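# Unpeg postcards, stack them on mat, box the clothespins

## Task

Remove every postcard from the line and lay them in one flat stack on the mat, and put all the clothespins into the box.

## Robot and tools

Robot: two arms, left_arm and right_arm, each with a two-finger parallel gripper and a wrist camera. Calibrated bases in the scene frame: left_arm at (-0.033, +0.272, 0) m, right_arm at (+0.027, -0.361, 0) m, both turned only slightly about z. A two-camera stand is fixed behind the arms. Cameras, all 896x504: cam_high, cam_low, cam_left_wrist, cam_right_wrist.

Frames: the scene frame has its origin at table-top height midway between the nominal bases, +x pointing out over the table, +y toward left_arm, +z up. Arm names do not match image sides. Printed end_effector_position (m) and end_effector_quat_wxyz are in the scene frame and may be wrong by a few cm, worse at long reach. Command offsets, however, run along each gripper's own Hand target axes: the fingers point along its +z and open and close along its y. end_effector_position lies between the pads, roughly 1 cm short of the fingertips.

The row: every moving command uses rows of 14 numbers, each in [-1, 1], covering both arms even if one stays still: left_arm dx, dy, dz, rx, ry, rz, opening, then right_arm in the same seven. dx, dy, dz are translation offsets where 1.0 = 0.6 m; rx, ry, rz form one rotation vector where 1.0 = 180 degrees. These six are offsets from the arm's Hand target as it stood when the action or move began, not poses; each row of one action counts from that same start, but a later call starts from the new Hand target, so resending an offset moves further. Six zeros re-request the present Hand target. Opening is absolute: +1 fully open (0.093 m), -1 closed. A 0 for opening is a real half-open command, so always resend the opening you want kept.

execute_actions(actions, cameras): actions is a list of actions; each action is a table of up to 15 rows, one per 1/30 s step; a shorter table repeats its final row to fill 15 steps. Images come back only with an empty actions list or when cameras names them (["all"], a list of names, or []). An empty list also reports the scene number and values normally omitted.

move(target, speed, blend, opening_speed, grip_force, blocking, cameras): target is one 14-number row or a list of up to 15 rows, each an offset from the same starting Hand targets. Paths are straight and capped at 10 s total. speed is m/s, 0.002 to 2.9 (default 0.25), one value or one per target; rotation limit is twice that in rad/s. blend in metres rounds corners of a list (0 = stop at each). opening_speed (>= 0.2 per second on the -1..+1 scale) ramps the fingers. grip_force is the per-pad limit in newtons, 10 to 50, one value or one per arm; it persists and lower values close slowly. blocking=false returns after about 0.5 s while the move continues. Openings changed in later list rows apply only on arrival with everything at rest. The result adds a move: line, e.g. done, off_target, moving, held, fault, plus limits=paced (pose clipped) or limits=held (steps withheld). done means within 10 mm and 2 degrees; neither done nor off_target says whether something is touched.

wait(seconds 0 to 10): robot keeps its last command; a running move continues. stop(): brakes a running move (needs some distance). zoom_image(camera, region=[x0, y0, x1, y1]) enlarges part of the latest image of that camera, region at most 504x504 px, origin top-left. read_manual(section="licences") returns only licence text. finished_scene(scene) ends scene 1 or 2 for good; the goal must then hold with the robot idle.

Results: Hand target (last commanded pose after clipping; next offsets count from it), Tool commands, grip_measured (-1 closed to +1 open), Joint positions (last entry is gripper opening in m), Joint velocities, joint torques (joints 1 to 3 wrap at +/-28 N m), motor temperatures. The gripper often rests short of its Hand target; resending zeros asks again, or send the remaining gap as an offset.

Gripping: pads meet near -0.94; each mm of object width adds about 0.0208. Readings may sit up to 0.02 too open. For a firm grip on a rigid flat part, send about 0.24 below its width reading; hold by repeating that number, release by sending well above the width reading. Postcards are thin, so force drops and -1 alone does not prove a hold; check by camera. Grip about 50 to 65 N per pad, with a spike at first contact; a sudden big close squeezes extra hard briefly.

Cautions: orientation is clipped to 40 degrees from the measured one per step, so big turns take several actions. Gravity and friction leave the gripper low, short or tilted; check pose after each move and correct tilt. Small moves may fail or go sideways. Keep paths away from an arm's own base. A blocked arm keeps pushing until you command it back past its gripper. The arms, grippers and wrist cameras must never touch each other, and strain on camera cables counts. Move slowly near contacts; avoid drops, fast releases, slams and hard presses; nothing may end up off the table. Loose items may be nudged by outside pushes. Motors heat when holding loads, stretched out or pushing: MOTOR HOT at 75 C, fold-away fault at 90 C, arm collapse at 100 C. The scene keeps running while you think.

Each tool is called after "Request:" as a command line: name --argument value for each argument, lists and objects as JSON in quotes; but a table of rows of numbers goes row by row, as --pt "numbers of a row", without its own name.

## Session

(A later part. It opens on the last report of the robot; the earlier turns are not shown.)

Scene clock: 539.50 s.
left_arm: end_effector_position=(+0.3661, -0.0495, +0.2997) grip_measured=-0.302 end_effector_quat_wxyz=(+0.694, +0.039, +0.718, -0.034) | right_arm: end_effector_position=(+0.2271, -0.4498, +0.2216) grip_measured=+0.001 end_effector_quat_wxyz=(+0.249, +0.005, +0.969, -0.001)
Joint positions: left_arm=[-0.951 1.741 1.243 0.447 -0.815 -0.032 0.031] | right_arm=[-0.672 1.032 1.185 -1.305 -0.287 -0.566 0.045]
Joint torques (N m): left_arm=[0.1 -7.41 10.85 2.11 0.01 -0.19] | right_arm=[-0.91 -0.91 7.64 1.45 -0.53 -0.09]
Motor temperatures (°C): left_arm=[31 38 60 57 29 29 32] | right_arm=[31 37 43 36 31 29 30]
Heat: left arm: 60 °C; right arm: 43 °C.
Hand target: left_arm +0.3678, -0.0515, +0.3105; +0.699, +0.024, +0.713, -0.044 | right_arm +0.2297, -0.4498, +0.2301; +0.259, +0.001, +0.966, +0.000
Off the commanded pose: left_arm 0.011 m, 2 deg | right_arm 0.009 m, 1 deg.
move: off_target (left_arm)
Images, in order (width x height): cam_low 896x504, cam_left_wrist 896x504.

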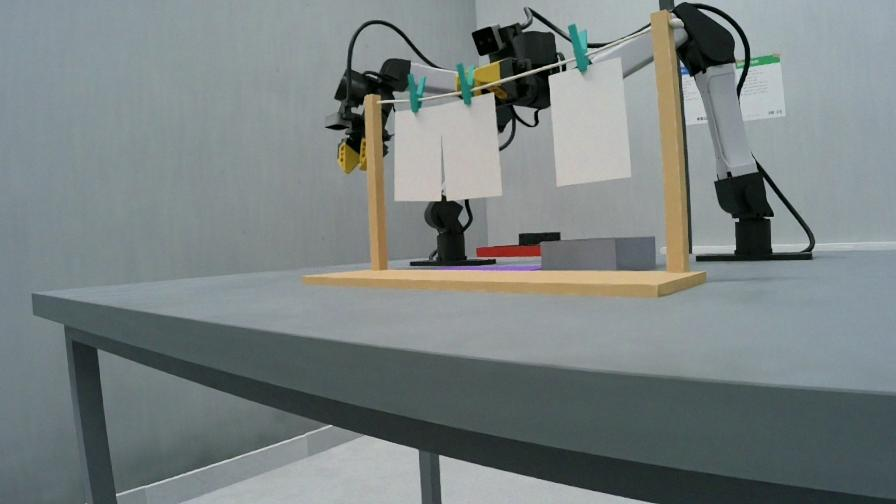

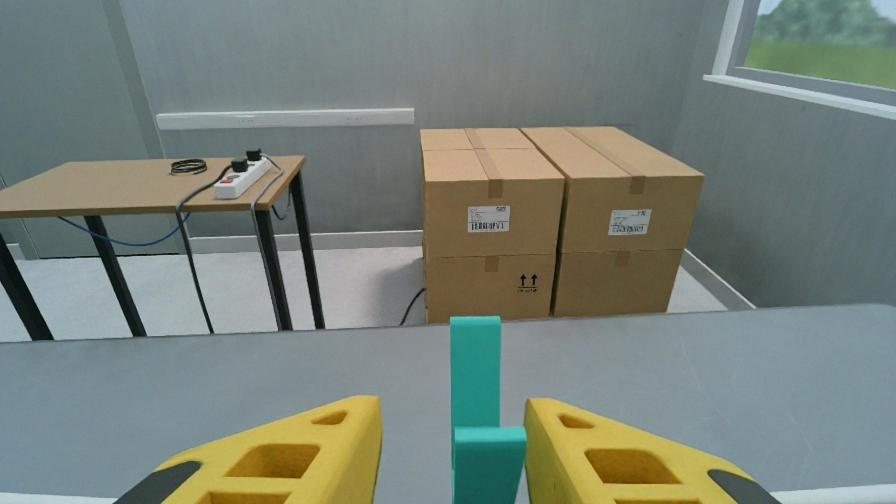

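Request:
move --pt "0.0 0 0 0 0 0 -0.95 0 0 0 0 0 0 0" --pt "0.0 0.048 0 0 0 0 -0.95 0 0 0 0 0 0 0" --speed 0.05 --opening_speed 0.6 --cameras '["cam_low"]'

Request:
move --target '[0.0, -0.03, 0, 0, 0, 0, -0.3, 0, 0, 0, 0, 0, 0, 0]' --speed 0.05 --opening_speed 0.5 --cameras '["cam_low", "cam_left_wrist"]'

Scene clock: 554.53 s.
left_arm: end_effector_position=(+0.3687, -0.0408, +0.2997) grip_measured=-0.866 end_effector_quat_wxyz=(+0.692, +0.053, +0.718, -0.050) | right_arm: end_effector_position=(+0.2271, -0.4498, +0.2216) grip_measured=+0.001 end_effector_quat_wxyz=(+0.249, +0.005, +0.969, -0.001)
Joint positions: left_arm=[-0.918 1.703 1.199 0.455 -0.741 -0.032 0.004] | right_arm=[-0.672 1.032 1.185 -1.305 -0.287 -0.566 0.045]
Joint torques (N m): left_arm=[1.7 -9.99 7.04 2.24 -0.19 -0.21] | right_arm=[-0.92 -0.91 7.65 1.45 -0.53 -0.09]
Motor temperatures (°C): left_arm=[31 40 62 57 29 29 31] | right_arm=[31 36 43 36 31 29 30]
Heat: left arm: 62 °C; right arm: 43 °C.
Hand target: left_arm +0.3705, -0.0228, +0.3098; +0.699, +0.024, +0.713, -0.044 | right_arm +0.2297, -0.4498, +0.2301; +0.259, +0.001, +0.966, +0.000
Off the commanded pose: left_arm 0.021 m, 3 deg | right_arm 0.009 m, 1 deg.
move: off_target (left_arm)
Images, in order (width x height): cam_low 896x504.

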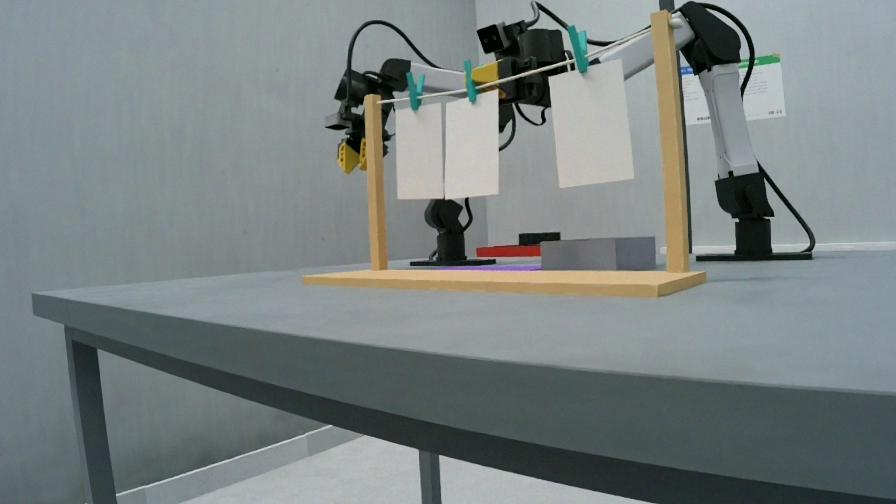

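Scene clock: 556.03 s.
left_arm: end_effector_position=(+0.3670, -0.0372, +0.3028) grip_measured=-0.302 end_effector_quat_wxyz=(+0.695, +0.036, +0.717, -0.036) | right_arm: end_effector_position=(+0.2271, -0.4498, +0.2216) grip_measured=+0.001 end_effector_quat_wxyz=(+0.249, +0.005, +0.969, -0.001)
Joint positions: left_arm=[-0.93 1.706 1.21 0.453 -0.795 -0.032 0.031] | right_arm=[-0.672 1.032 1.185 -1.305 -0.287 -0.566 0.045]
Joint torques (N m): left_arm=[-0.02 -6.67 10.85 2.17 0.04 -0.21] | right_arm=[-0.92 -0.91 7.65 1.45 -0.52 -0.09]
Motor temperatures (°C): left_arm=[31 40 62 57 29 29 31] | right_arm=[31 36 43 36 31 29 30]
Heat: left arm: 62 °C; right arm: 43 °C.
Hand target: left_arm +0.3689, -0.0407, +0.3102; +0.699, +0.024, +0.713, -0.044 | right_arm +0.2297, -0.4498, +0.2301; +0.259, +0.001, +0.966, +0.000
Off the commanded pose: left_arm 0.008 m, 2 deg | right_arm 0.009 m, 1 deg.
move: done
Images, in order (width x height): cam_low 896x504, cam_left_wrist 896x504.

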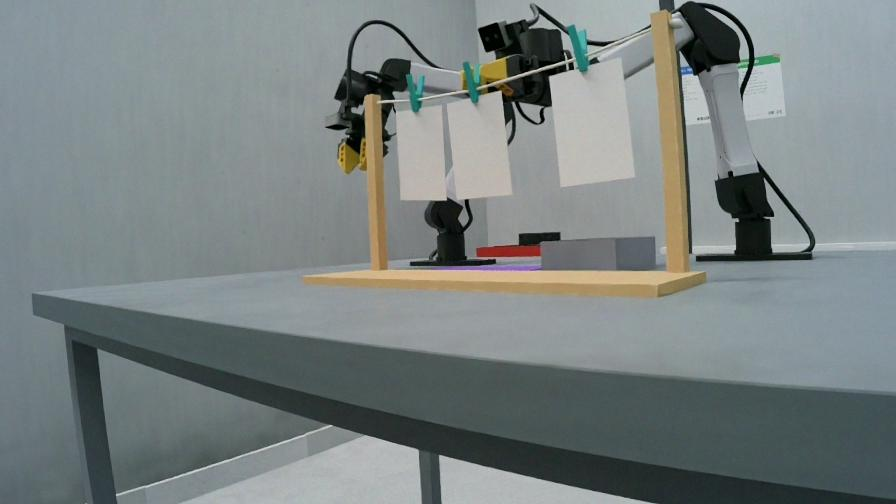

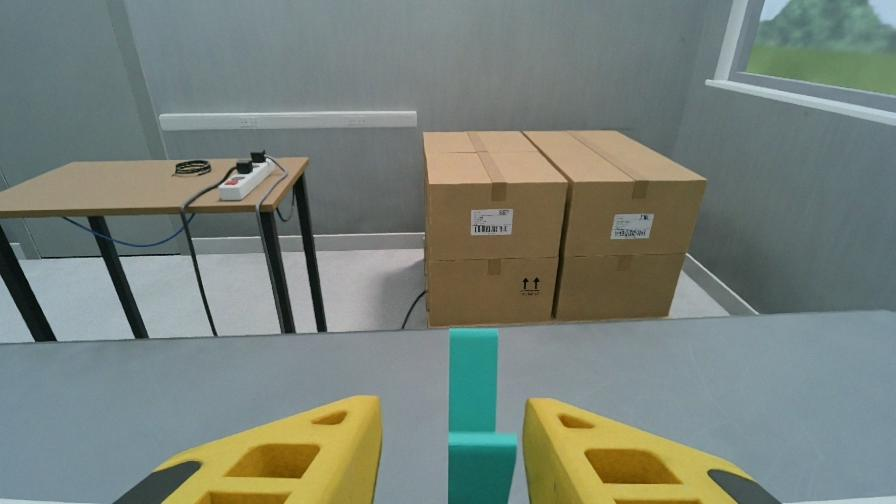

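Request:
move --pt "0 0 -0.13 0 0 0 -0.3 0 0 0 0 0 0 0" --pt "0.2997 0.0437 -0.1302 0.3684 0.0587 -0.0768 0.7 0 0 0 0 0 0 0" --speed '[0.12, 0.3]' --blend '[0.02, 0]' --cameras '["cam_left_wrist"]'

Scene clock: 597.27 s.
left_arm: end_effector_position=(+0.2861, -0.0099, +0.1257) grip_measured=+0.698 end_effector_quat_wxyz=(+0.491, +0.322, +0.638, -0.499) | right_arm: end_effector_position=(+0.2271, -0.4498, +0.2216) grip_measured=+0.001 end_effector_quat_wxyz=(+0.249, +0.005, +0.969, -0.001)
Joint positions: left_arm=[-0.458 1.933 0.559 1.342 0.835 -0.302 0.079] | right_arm=[-0.672 1.032 1.185 -1.305 -0.287 -0.566 0.045]
Joint torques (N m): left_arm=[0.79 -5.68 6.71 2.4 0.24 -0.09] | right_arm=[-0.91 -0.91 7.64 1.45 -0.53 -0.09]
Motor temperatures (°C): left_arm=[31 40 65 55 29 29 31] | right_arm=[31 36 44 36 31 29 30]
Heat: left arm: 65 °C; right arm: 44 °C.
Hand target: left_arm +0.2899, -0.0118, +0.1312; +0.498, +0.324, +0.629, -0.502 | right_arm +0.2297, -0.4498, +0.2301; +0.259, +0.001, +0.966, +0.000
Off the commanded pose: left_arm 0.007 m, 1 deg | right_arm 0.009 m, 1 deg.
move: done
Images, in order (width x height): cam_left_wrist 896x504.

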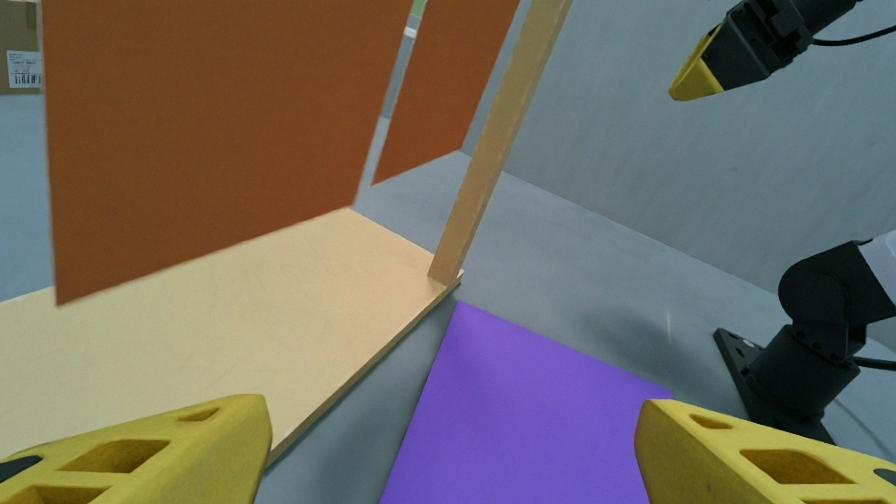

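Request:
move --pt "0.0431 0.014 0 0 0 0 0.7 0 0 0 0 0 0 0" --pt "0.0137 0.1045 0.059 0 0 0 0.7 0 0 0 0 0 0 0" --speed 0.15 --cameras '["cam_left_wrist", "cam_low"]'

Scene clock: 622.27 s.
left_arm: end_effector_position=(+0.3512, -0.0277, +0.1042) grip_measured=+0.698 end_effector_quat_wxyz=(+0.499, +0.325, +0.630, -0.499) | right_arm: end_effector_position=(+0.2271, -0.4498, +0.2216) grip_measured=+0.001 end_effector_quat_wxyz=(+0.249, +0.005, +0.969, -0.001)
Joint positions: left_arm=[-0.428 2.183 0.848 1.329 0.866 -0.304 0.079] | right_arm=[-0.672 1.032 1.185 -1.305 -0.287 -0.566 0.045]
Joint torques (N m): left_arm=[0.46 -7.57 6.84 2.14 0.15 -0.13] | right_arm=[-0.91 -0.92 7.64 1.45 -0.53 -0.09]
Motor temperatures (°C): left_arm=[31 38 60 58 28 29 31] | right_arm=[31 36 44 36 31 29 30]
Heat: left arm: 60 °C; right arm: 44 °C.
Hand target: left_arm +0.3550, -0.0283, +0.1039; +0.498, +0.324, +0.629, -0.502 | right_arm +0.2297, -0.4498, +0.2301; +0.259, +0.001, +0.966, +0.000
Off the commanded pose: left_arm 0.004 m, 0 deg | right_arm 0.009 m, 1 deg.
move: done
Images, in order (width x height): cam_low 896x504, cam_left_wrist 896x504.

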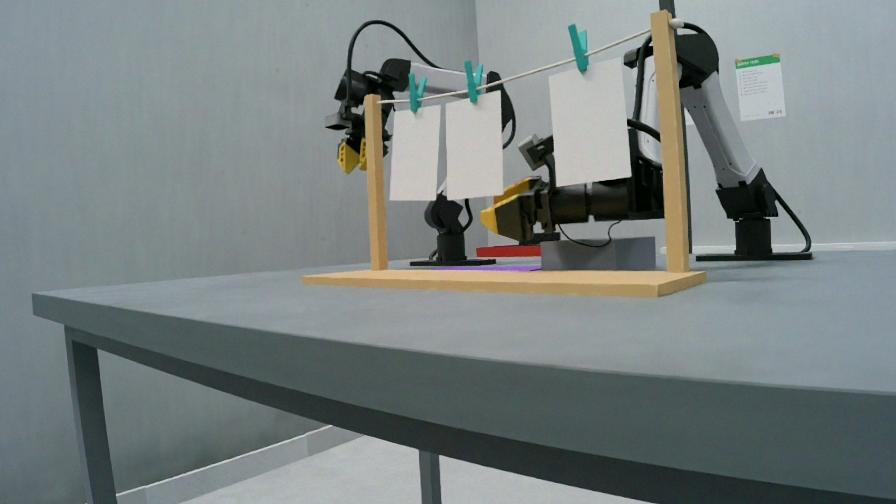

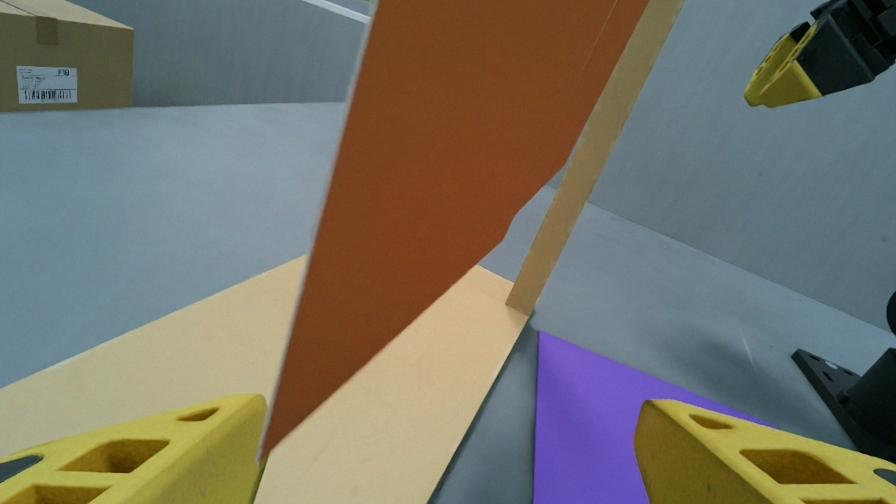

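Request:
move --pt "-0.0047 0.0146 0.0066 0 0 0 0.7 0 0 0 0 0 0 0" --pt "-0.0634 -0.0047 0.0066 0 0 0 0.7 0 0 0 0 0 0 0" --speed 0.1 --cameras '["cam_left_wrist", "cam_low"]'

Scene clock: 653.37 s.
left_arm: end_effector_position=(+0.3610, -0.0300, +0.1247) grip_measured=+0.698 end_effector_quat_wxyz=(+0.486, +0.321, +0.640, -0.501) | right_arm: end_effector_position=(+0.2271, -0.4498, +0.2216) grip_measured=+0.001 end_effector_quat_wxyz=(+0.249, +0.005, +0.969, -0.001)
Joint positions: left_arm=[-0.422 2.109 0.898 1.172 0.875 -0.306 0.079] | right_arm=[-0.672 1.032 1.185 -1.305 -0.287 -0.566 0.045]
Joint torques (N m): left_arm=[0.8 -10.69 7.34 2.06 0.21 -0.02] | right_arm=[-0.9 -0.91 7.64 1.45 -0.53 -0.09]
Motor temperatures (°C): left_arm=[31 42 56 55 28 29 31] | right_arm=[31 36 44 36 31 29 30]
Heat: left arm: 56 °C; right arm: 44 °C.
Hand target: left_arm +0.3648, -0.0295, +0.1411; +0.498, +0.324, +0.629, -0.502 | right_arm +0.2297, -0.4498, +0.2301; +0.259, +0.001, +0.966, +0.000
Off the commanded pose: left_arm 0.017 m, 2 deg | right_arm 0.009 m, 1 deg.
move: off_target (left_arm)
Images, in order (width x height): cam_low 896x504, cam_left_wrist 896x504.

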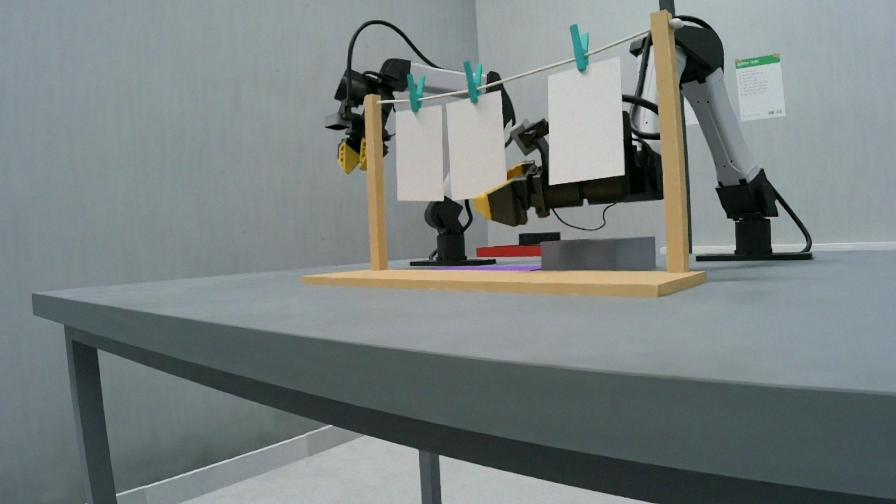

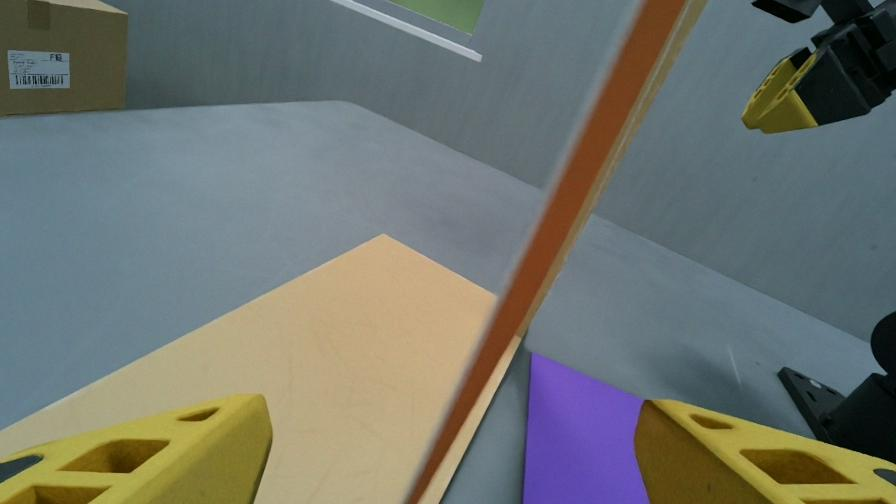

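Request:
move --target '[-0.0713, -0.0232, 0, 0, 0, 0, 0.7, 0, 0, 0, 0, 0, 0, 0]' --speed 0.1 --cameras '["cam_left_wrist", "cam_low"]'

Scene clock: 661.77 s.
left_arm: end_effector_position=(+0.3618, -0.0304, +0.1680) grip_measured=+0.698 end_effector_quat_wxyz=(+0.484, +0.320, +0.641, -0.502) | right_arm: end_effector_position=(+0.2271, -0.4498, +0.2216) grip_measured=+0.001 end_effector_quat_wxyz=(+0.249, +0.005, +0.969, -0.001)
Joint positions: left_arm=[-0.422 1.971 0.931 0.998 0.875 -0.308 0.079] | right_arm=[-0.672 1.032 1.185 -1.305 -0.287 -0.566 0.045]
Joint torques (N m): left_arm=[0.77 -10.33 8.1 2.11 0.18 -0.03] | right_arm=[-0.91 -0.91 7.64 1.45 -0.52 -0.09]
Motor temperatures (°C): left_arm=[31 44 55 54 28 29 31] | right_arm=[31 36 44 36 31 29 30]
Heat: left arm: 55 °C; right arm: 44 °C.
Hand target: left_arm +0.3647, -0.0296, +0.1860; +0.498, +0.324, +0.629, -0.502 | right_arm +0.2297, -0.4498, +0.2301; +0.259, +0.001, +0.966, +0.000
Off the commanded pose: left_arm 0.018 m, 2 deg | right_arm 0.009 m, 1 deg.
move: off_target (left_arm)
Images, in order (width x height): cam_low 896x504, cam_left_wrist 896x504.

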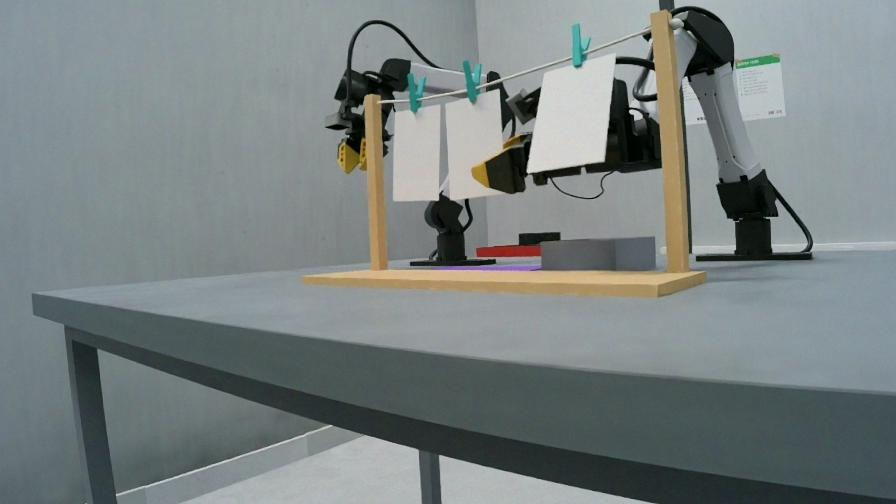

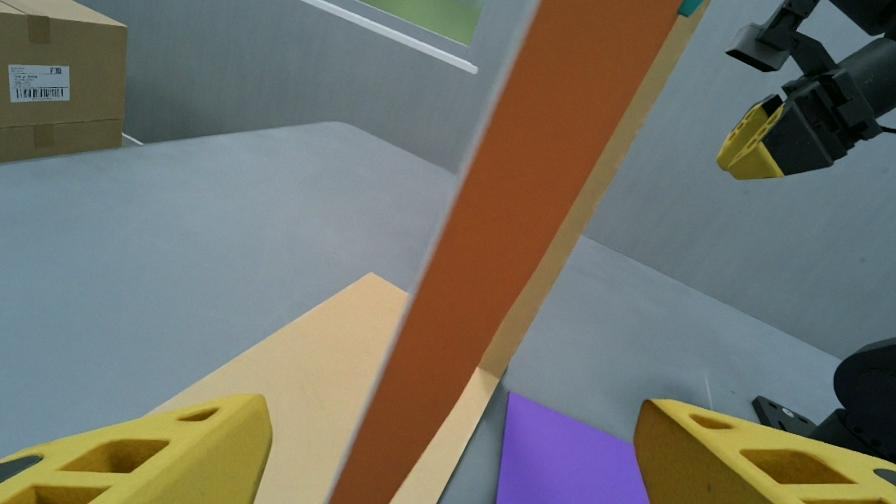

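Request:
move --target '[-0.002, -0.1288, -0.0553, 0.1095, -0.0182, -0.157, 0.7, 0, 0, 0, 0, 0, 0, 0]' --speed 0.08 --cameras '["cam_left_wrist", "cam_low", "cam_high"]'

Scene clock: 691.93 s.
left_arm: end_effector_position=(+0.2954, -0.0218, +0.1889) grip_measured=+0.698 end_effector_quat_wxyz=(-0.282, -0.198, -0.634, +0.692) | right_arm: end_effector_position=(+0.2271, -0.4498, +0.2216) grip_measured=+0.001 end_effector_quat_wxyz=(+0.249, +0.005, +0.969, -0.001)
Joint positions: left_arm=[-0.416 1.971 0.772 1.456 1.09 -1.11 0.079] | right_arm=[-0.672 1.032 1.185 -1.305 -0.287 -0.566 0.045]
Joint torques (N m): left_arm=[-0.1 -9.48 4.85 2.92 0.13 -0.16] | right_arm=[-0.91 -0.92 7.64 1.45 -0.53 -0.09]
Motor temperatures (°C): left_arm=[31 47 55 56 28 29 31] | right_arm=[31 36 44 36 31 29 30]
Heat: left arm: 56 °C; right arm: 44 °C.
Hand target: left_arm +0.2850, -0.0199, +0.2110; +0.316, +0.227, +0.580, -0.716 | right_arm +0.2297, -0.4498, +0.2301; +0.259, +0.001, +0.966, +0.000
Off the commanded pose: left_arm 0.025 m, 8 deg | right_arm 0.009 m, 1 deg.
joint sent to its limit (left arm) — joint 4 (wrist pitch), upper limit. The joint targets are off in orientation, not in position.
move: off_target (left_arm)
Images, in order (width x height): cam_high 896x504, cam_low 896x504, cam_left_wrist 896x504.

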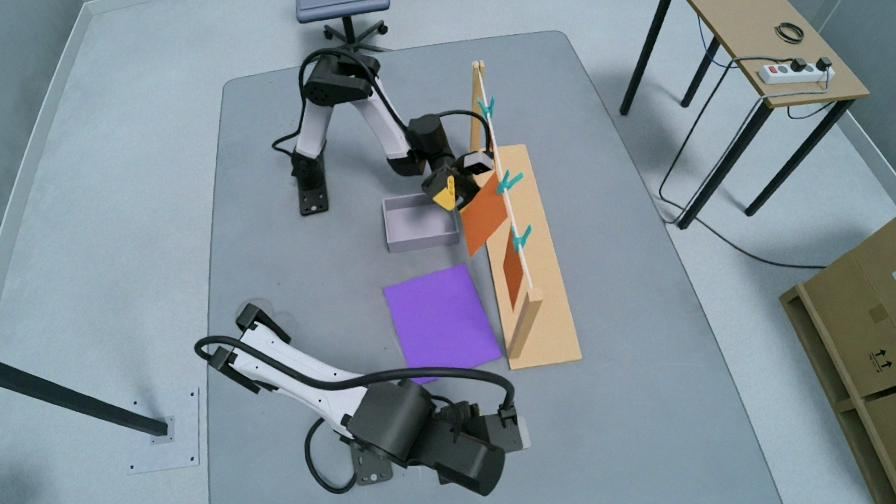

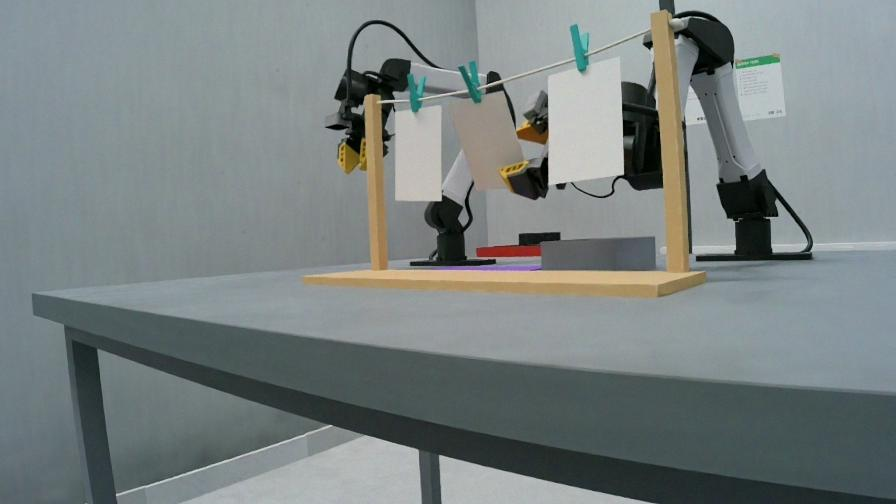

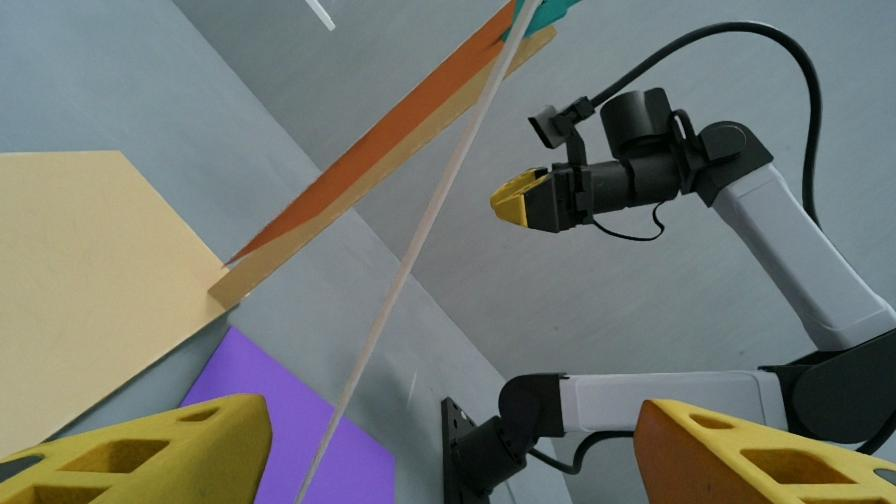

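Request:
move --pt "0 -0.028 0.0037 0 0 0 0.7 0 0 0 0 0 0 0" --pt "0 -0.028 0.0037 0 0 0 -1 0 0 0 0 0 0 0" --speed 0.06 --opening_speed 0.6 --cameras '["cam_left_wrist", "cam_low"]'

Scene clock: 716.30 s.
left_arm: end_effector_position=(+0.2817, -0.0221, +0.1996) grip_measured=-0.979 end_effector_quat_wxyz=(-0.277, -0.202, -0.630, +0.697) | right_arm: end_effector_position=(+0.2271, -0.4498, +0.2216) grip_measured=+0.001 end_effector_quat_wxyz=(+0.249, +0.005, +0.969, -0.001)
Joint positions: left_arm=[-0.429 1.916 0.735 1.456 1.09 -1.128 0] | right_arm=[-0.672 1.032 1.185 -1.305 -0.287 -0.566 0.045]
Joint torques (N m): left_arm=[0.03 -9.22 5.01 2.87 -0.13 -0.13] | right_arm=[-0.91 -0.92 7.64 1.45 -0.53 -0.09]
Motor temperatures (°C): left_arm=[31 47 53 62 28 29 31] | right_arm=[31 35 44 36 31 29 30]
Heat: left arm: 62 °C; right arm: 44 °C.
Hand target: left_arm +0.2732, -0.0199, +0.2231; -0.316, -0.227, -0.580, +0.716 | right_arm +0.2297, -0.4498, +0.2301; +0.259, +0.001, +0.966, +0.000
Off the commanded pose: left_arm 0.025 m, 8 deg | right_arm 0.009 m, 1 deg.
joint sent to its limit (left arm) — joint 4 (wrist pitch), upper limit. The joint targets are off in orientation, not in position.
move: off_target (left_arm); target 2's new opening was sent with left_arm's hand 0.025 m and 8 deg from that target
Images, in order (width x height): cam_low 896x504, cam_left_wrist 896x504.

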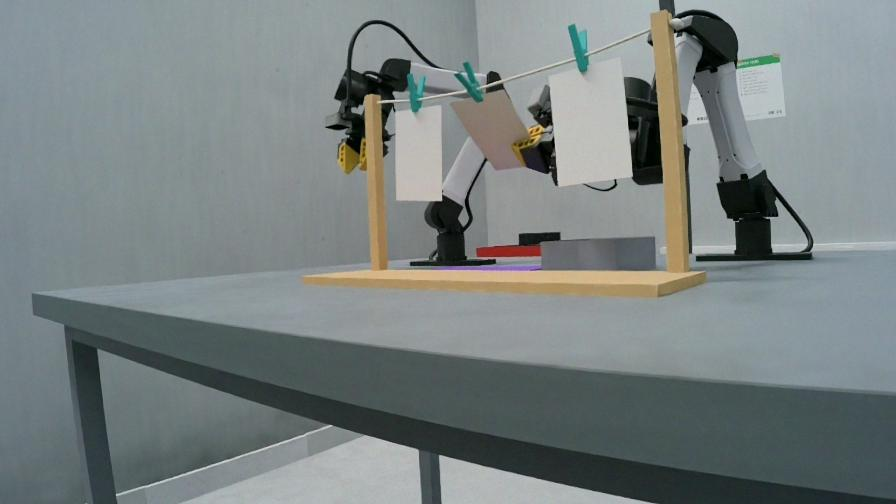

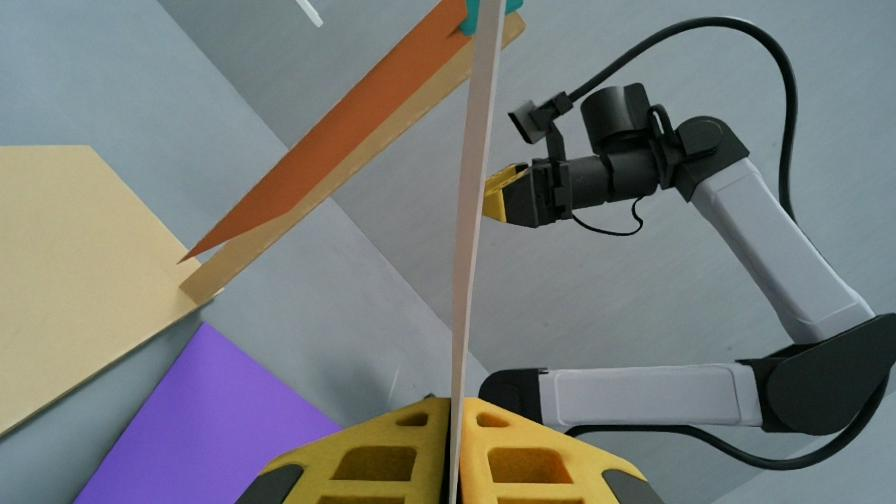

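Request:
move --target '[0.1217, 0.0033, -0.024, 0, 0, 0, -1, 0, 0, 0, 0, 0, 0, 0]' --speed 0.05 --cameras '["cam_left_wrist", "cam_low", "cam_high"]'

Scene clock: 727.90 s.
left_arm: end_effector_position=(+0.2265, -0.0207, +0.1443) grip_measured=-0.979 end_effector_quat_wxyz=(+0.249, +0.208, +0.664, -0.674) | right_arm: end_effector_position=(+0.2271, -0.4498, +0.2216) grip_measured=+0.001 end_effector_quat_wxyz=(+0.249, +0.005, +0.969, -0.001)
Joint positions: left_arm=[-0.492 1.892 0.502 1.456 1.058 -0.971 0] | right_arm=[-0.672 1.032 1.185 -1.305 -0.287 -0.566 0.045]
Joint torques (N m): left_arm=[-0.06 -8.31 4.33 3.02 0 0.28] | right_arm=[-0.91 -0.91 7.64 1.45 -0.53 -0.09]
Motor temperatures (°C): left_arm=[31 46 52 63 29 29 31] | right_arm=[31 35 44 36 31 29 30]
Heat: left arm: 63 °C; right arm: 44 °C.
Hand target: left_arm +0.2230, -0.0199, +0.1680; +0.316, +0.227, +0.580, -0.716 | right_arm +0.2297, -0.4498, +0.2301; +0.259, +0.001, +0.966, +0.000
Off the commanded pose: left_arm 0.024 m, 13 deg | right_arm 0.009 m, 1 deg.
joint sent to its limit (left arm) — joint 4 (wrist pitch), upper limit. The joint targets are off in orientation, not in position.
move: off_target (left_arm)
Images, in order (width x height): cam_high 896x504, cam_low 896x504, cam_left_wrist 896x504.

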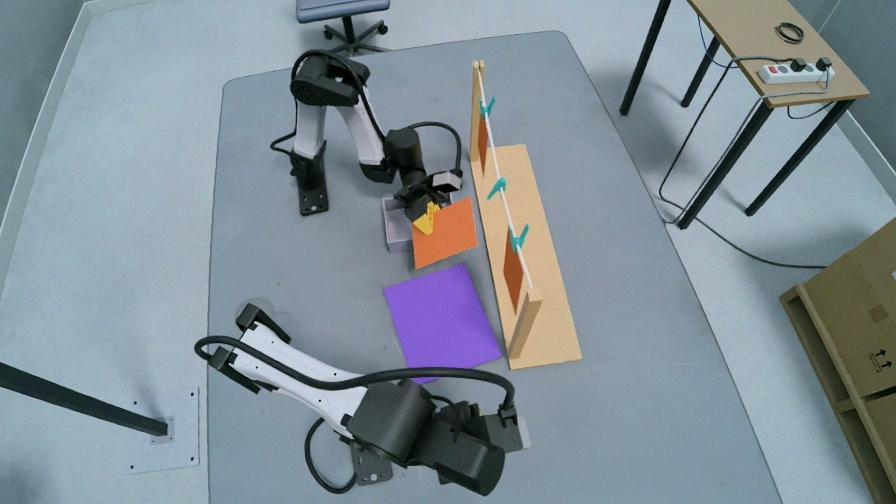

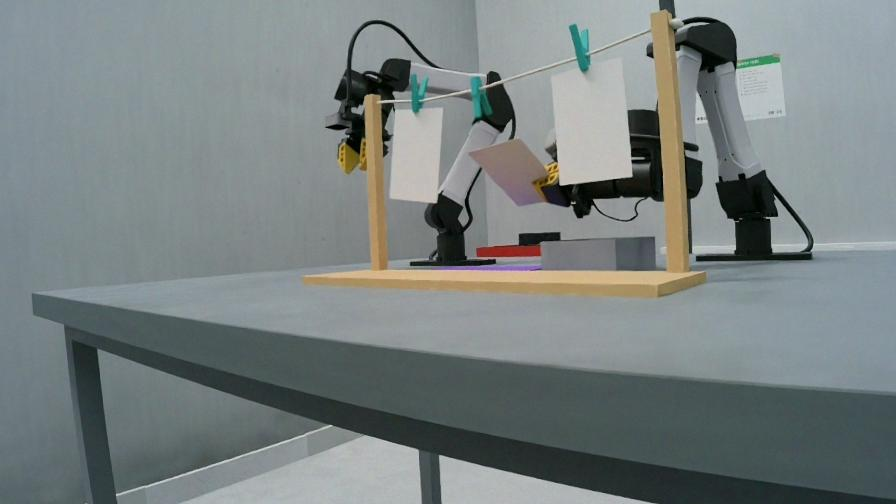

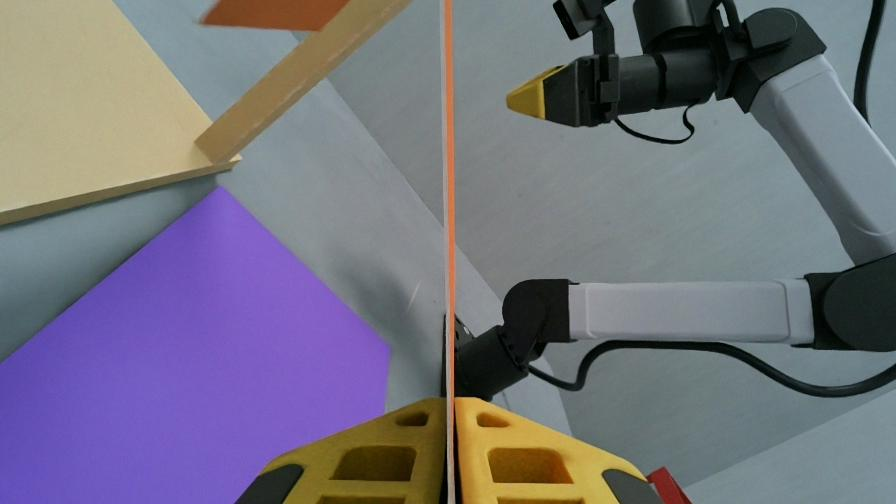

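Request:
move --target '[0.1072, 0.0098, 0.2263, -0.1838, 0.0168, -0.2467, -1, 0, 0, 0, 0, 0, 0, 0]' --speed 0.15 --cameras '["cam_left_wrist", "cam_low", "cam_high"]'

Scene clock: 775.33 s.
left_arm: end_effector_position=(+0.1839, -0.1595, +0.1443) grip_measured=-0.979 end_effector_quat_wxyz=(+0.059, -0.079, +0.808, -0.581) | right_arm: end_effector_position=(+0.2271, -0.4498, +0.2216) grip_measured=+0.001 end_effector_quat_wxyz=(+0.249, +0.005, +0.969, -0.001)
Joint positions: left_arm=[-1.009 1.724 0.842 0.533 0.374 -1.434 0] | right_arm=[-0.672 1.032 1.185 -1.305 -0.287 -0.566 0.045]
Joint torques (N m): left_arm=[-0.02 -6.28 9.87 2.28 0.11 -0.1] | right_arm=[-0.91 -0.92 7.65 1.45 -0.53 -0.09]
Motor temperatures (°C): left_arm=[31 46 50 67 28 29 31] | right_arm=[31 35 44 36 31 29 30]
Heat: left arm: 67 °C; right arm: 44 °C.
Hand target: left_arm +0.1880, -0.1651, +0.1499; +0.061, -0.085, +0.805, -0.584 | right_arm +0.2297, -0.4498, +0.2301; +0.259, +0.001, +0.966, +0.000
Off the commanded pose: left_arm 0.009 m, 1 deg | right_arm 0.009 m, 1 deg.
move: done
Images, in order (width x height): cam_high 896x504, cam_low 896x504, cam_left_wrist 896x504.

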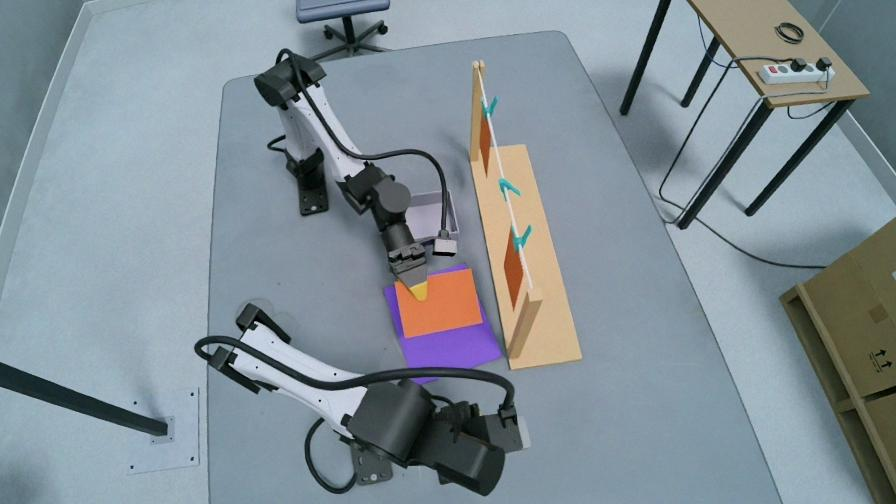

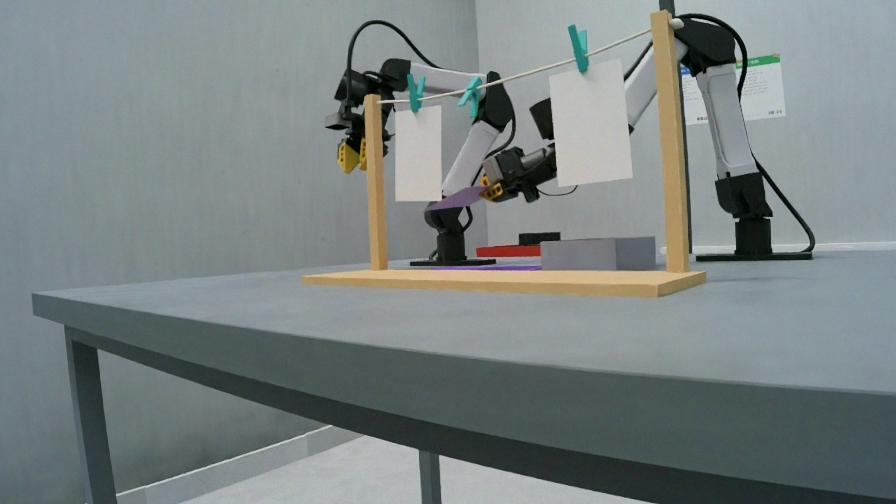

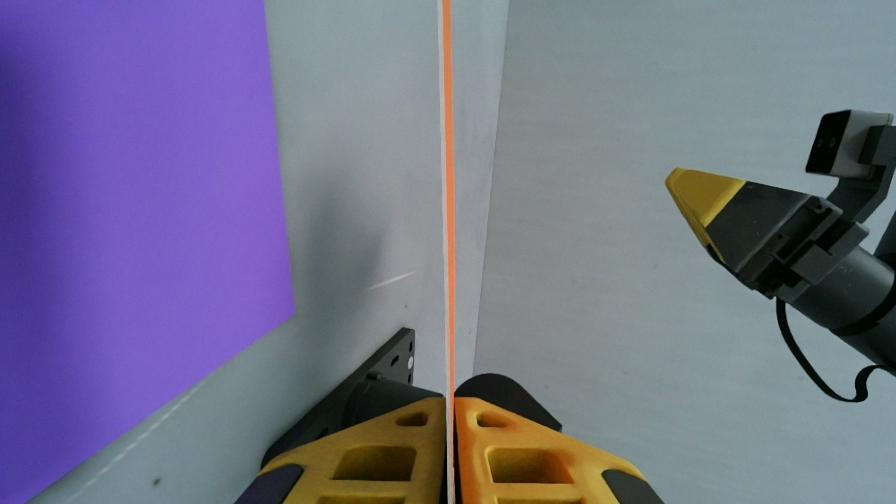

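Request:
move --target '[-0.0039, 0.157, 0.057, 0, 0, 0, -1, 0, 0, 0, 0, 0, 0, 0]' --speed 0.12 --cameras '["cam_left_wrist", "cam_low", "cam_high"]'

Scene clock: 814.13 s.
left_arm: end_effector_position=(+0.1900, -0.1685, +0.0515) grip_measured=-0.979 end_effector_quat_wxyz=(+0.060, -0.078, +0.806, -0.583) | right_arm: end_effector_position=(+0.2271, -0.4498, +0.2216) grip_measured=+0.001 end_effector_quat_wxyz=(+0.249, +0.005, +0.969, -0.001)
Joint positions: left_arm=[-1.009 2.062 0.783 0.937 0.374 -1.435 0] | right_arm=[-0.672 1.032 1.185 -1.305 -0.287 -0.566 0.045]
Joint torques (N m): left_arm=[0.13 -7.53 5.22 2.54 0.14 -0.12] | right_arm=[-0.91 -0.91 7.64 1.45 -0.53 -0.09]
Motor temperatures (°C): left_arm=[31 43 53 65 28 29 31] | right_arm=[31 35 44 36 31 29 30]
Heat: left arm: 65 °C; right arm: 44 °C.
Hand target: left_arm +0.1910, -0.1680, +0.0499; +0.062, -0.085, +0.805, -0.585 | right_arm +0.2297, -0.4498, +0.2301; +0.259, +0.001, +0.966, +0.000
Off the commanded pose: left_arm 0.002 m, 1 deg | right_arm 0.009 m, 1 deg.
move: done
Images, in order (width x height): cam_high 896x504, cam_low 896x504, cam_left_wrist 896x504.

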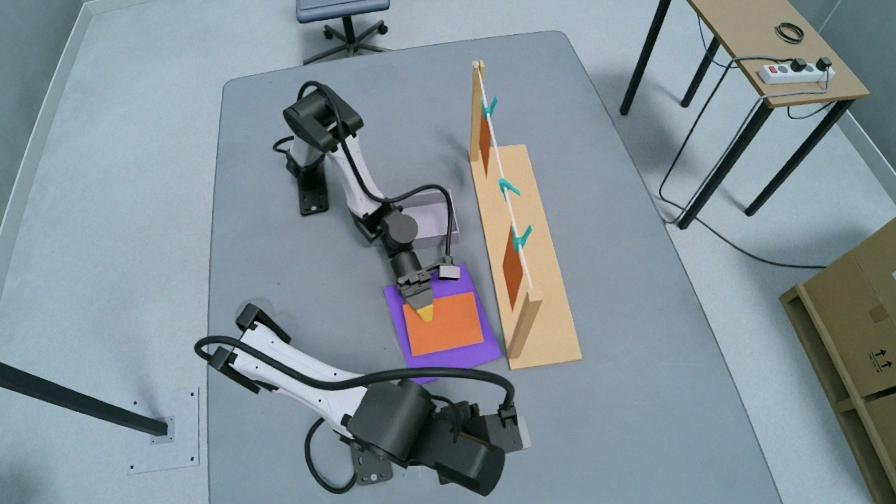

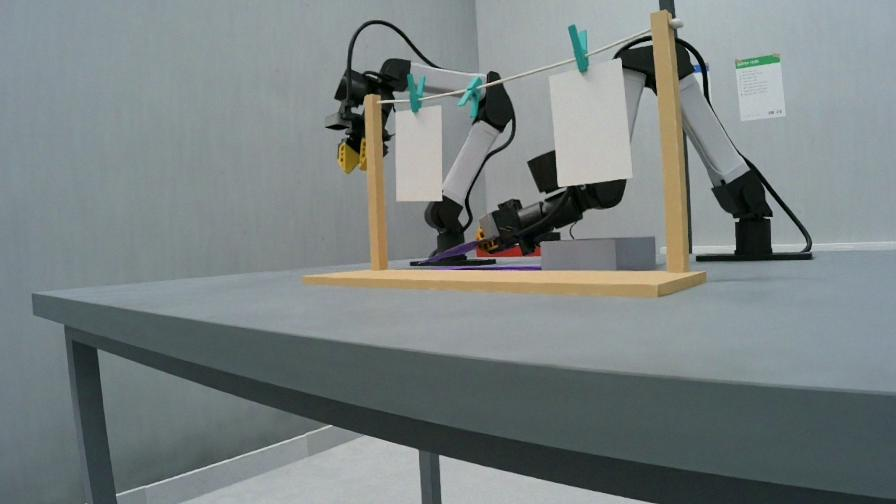

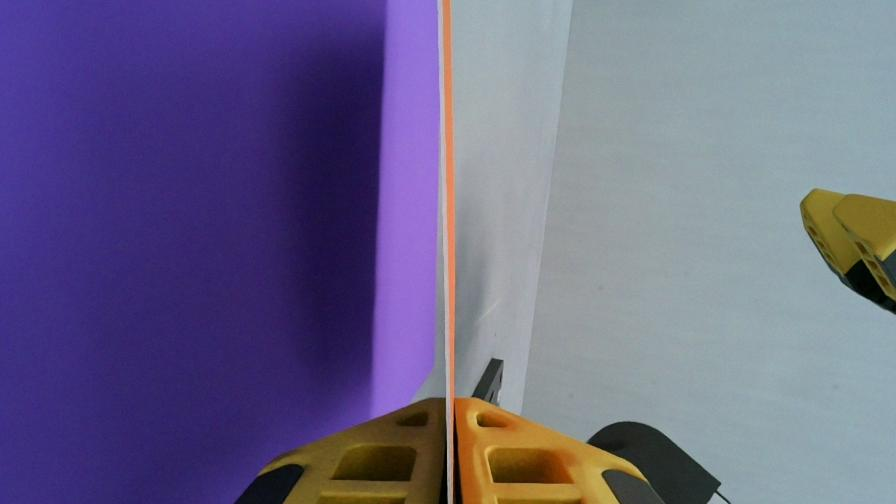

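Request:
move --target '[-0.0042, 0.025, -0.0125, 0, 0, 0, -1, 0, 0, 0, 0, 0, 0, 0]' --speed 0.08 --cameras '["cam_left_wrist", "cam_low", "cam_high"]'

Scene clock: 827.10 s.
left_arm: end_effector_position=(+0.1905, -0.1580, +0.0408) grip_measured=-0.979 end_effector_quat_wxyz=(+0.063, -0.083, +0.805, -0.584) | right_arm: end_effector_position=(+0.2271, -0.4498, +0.2216) grip_measured=+0.001 end_effector_quat_wxyz=(+0.249, +0.005, +0.969, -0.001)
Joint positions: left_arm=[-0.994 2.086 0.741 1.005 0.378 -1.436 0] | right_arm=[-0.672 1.032 1.185 -1.305 -0.287 -0.566 0.045]
Joint torques (N m): left_arm=[0.64 -7.24 5.01 2.53 0.16 -0.02] | right_arm=[-0.91 -0.92 7.64 1.45 -0.53 -0.09]
Motor temperatures (°C): left_arm=[31 42 53 66 28 29 31] | right_arm=[31 35 44 36 31 29 30]
Heat: left arm: 66 °C; right arm: 44 °C.
Hand target: left_arm +0.1910, -0.1560, +0.0378; +0.061, -0.085, +0.805, -0.584 | right_arm +0.2297, -0.4498, +0.2301; +0.259, +0.001, +0.966, +0.000
Off the commanded pose: left_arm 0.004 m, 0 deg | right_arm 0.009 m, 1 deg.
move: done
Images, in order (width x height): cam_high 896x504, cam_low 896x504, cam_left_wrist 896x504.

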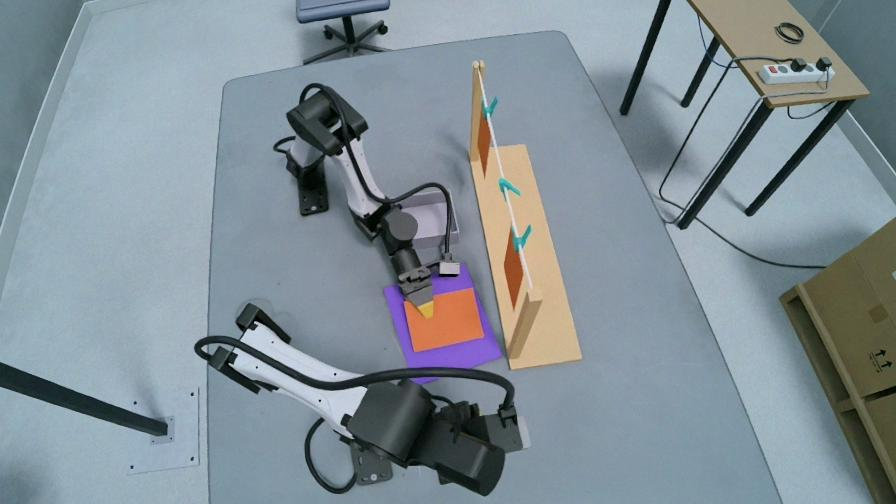

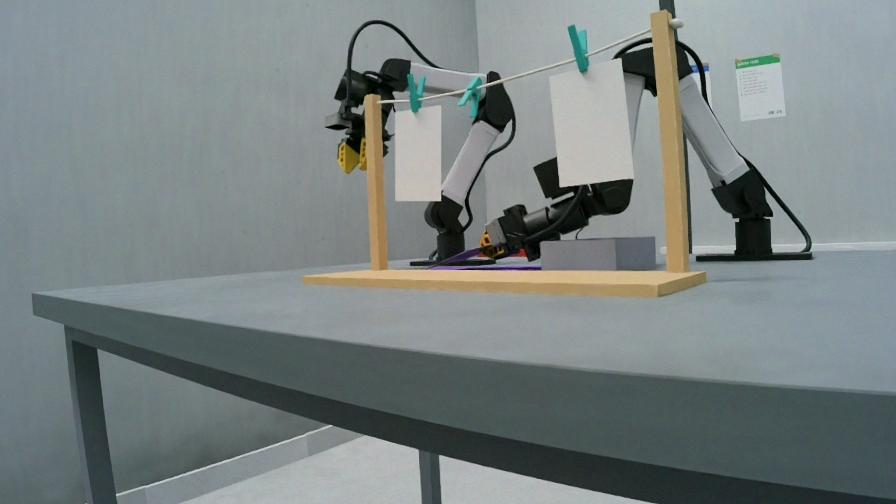

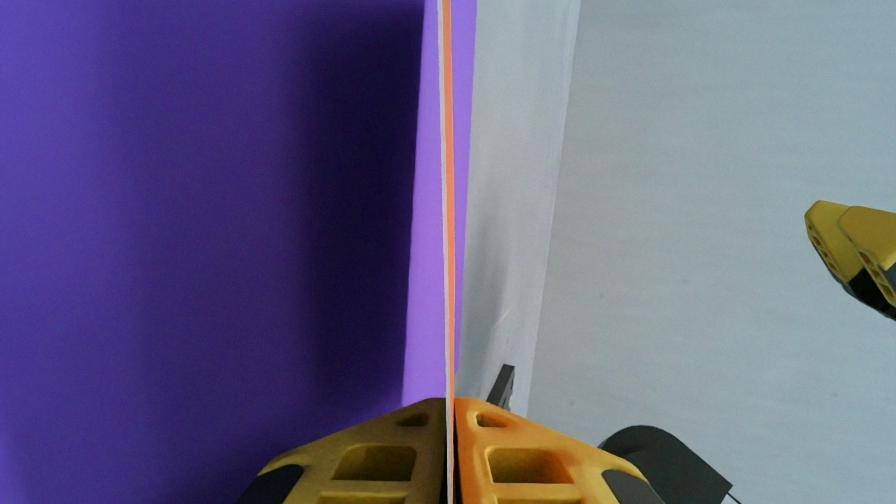

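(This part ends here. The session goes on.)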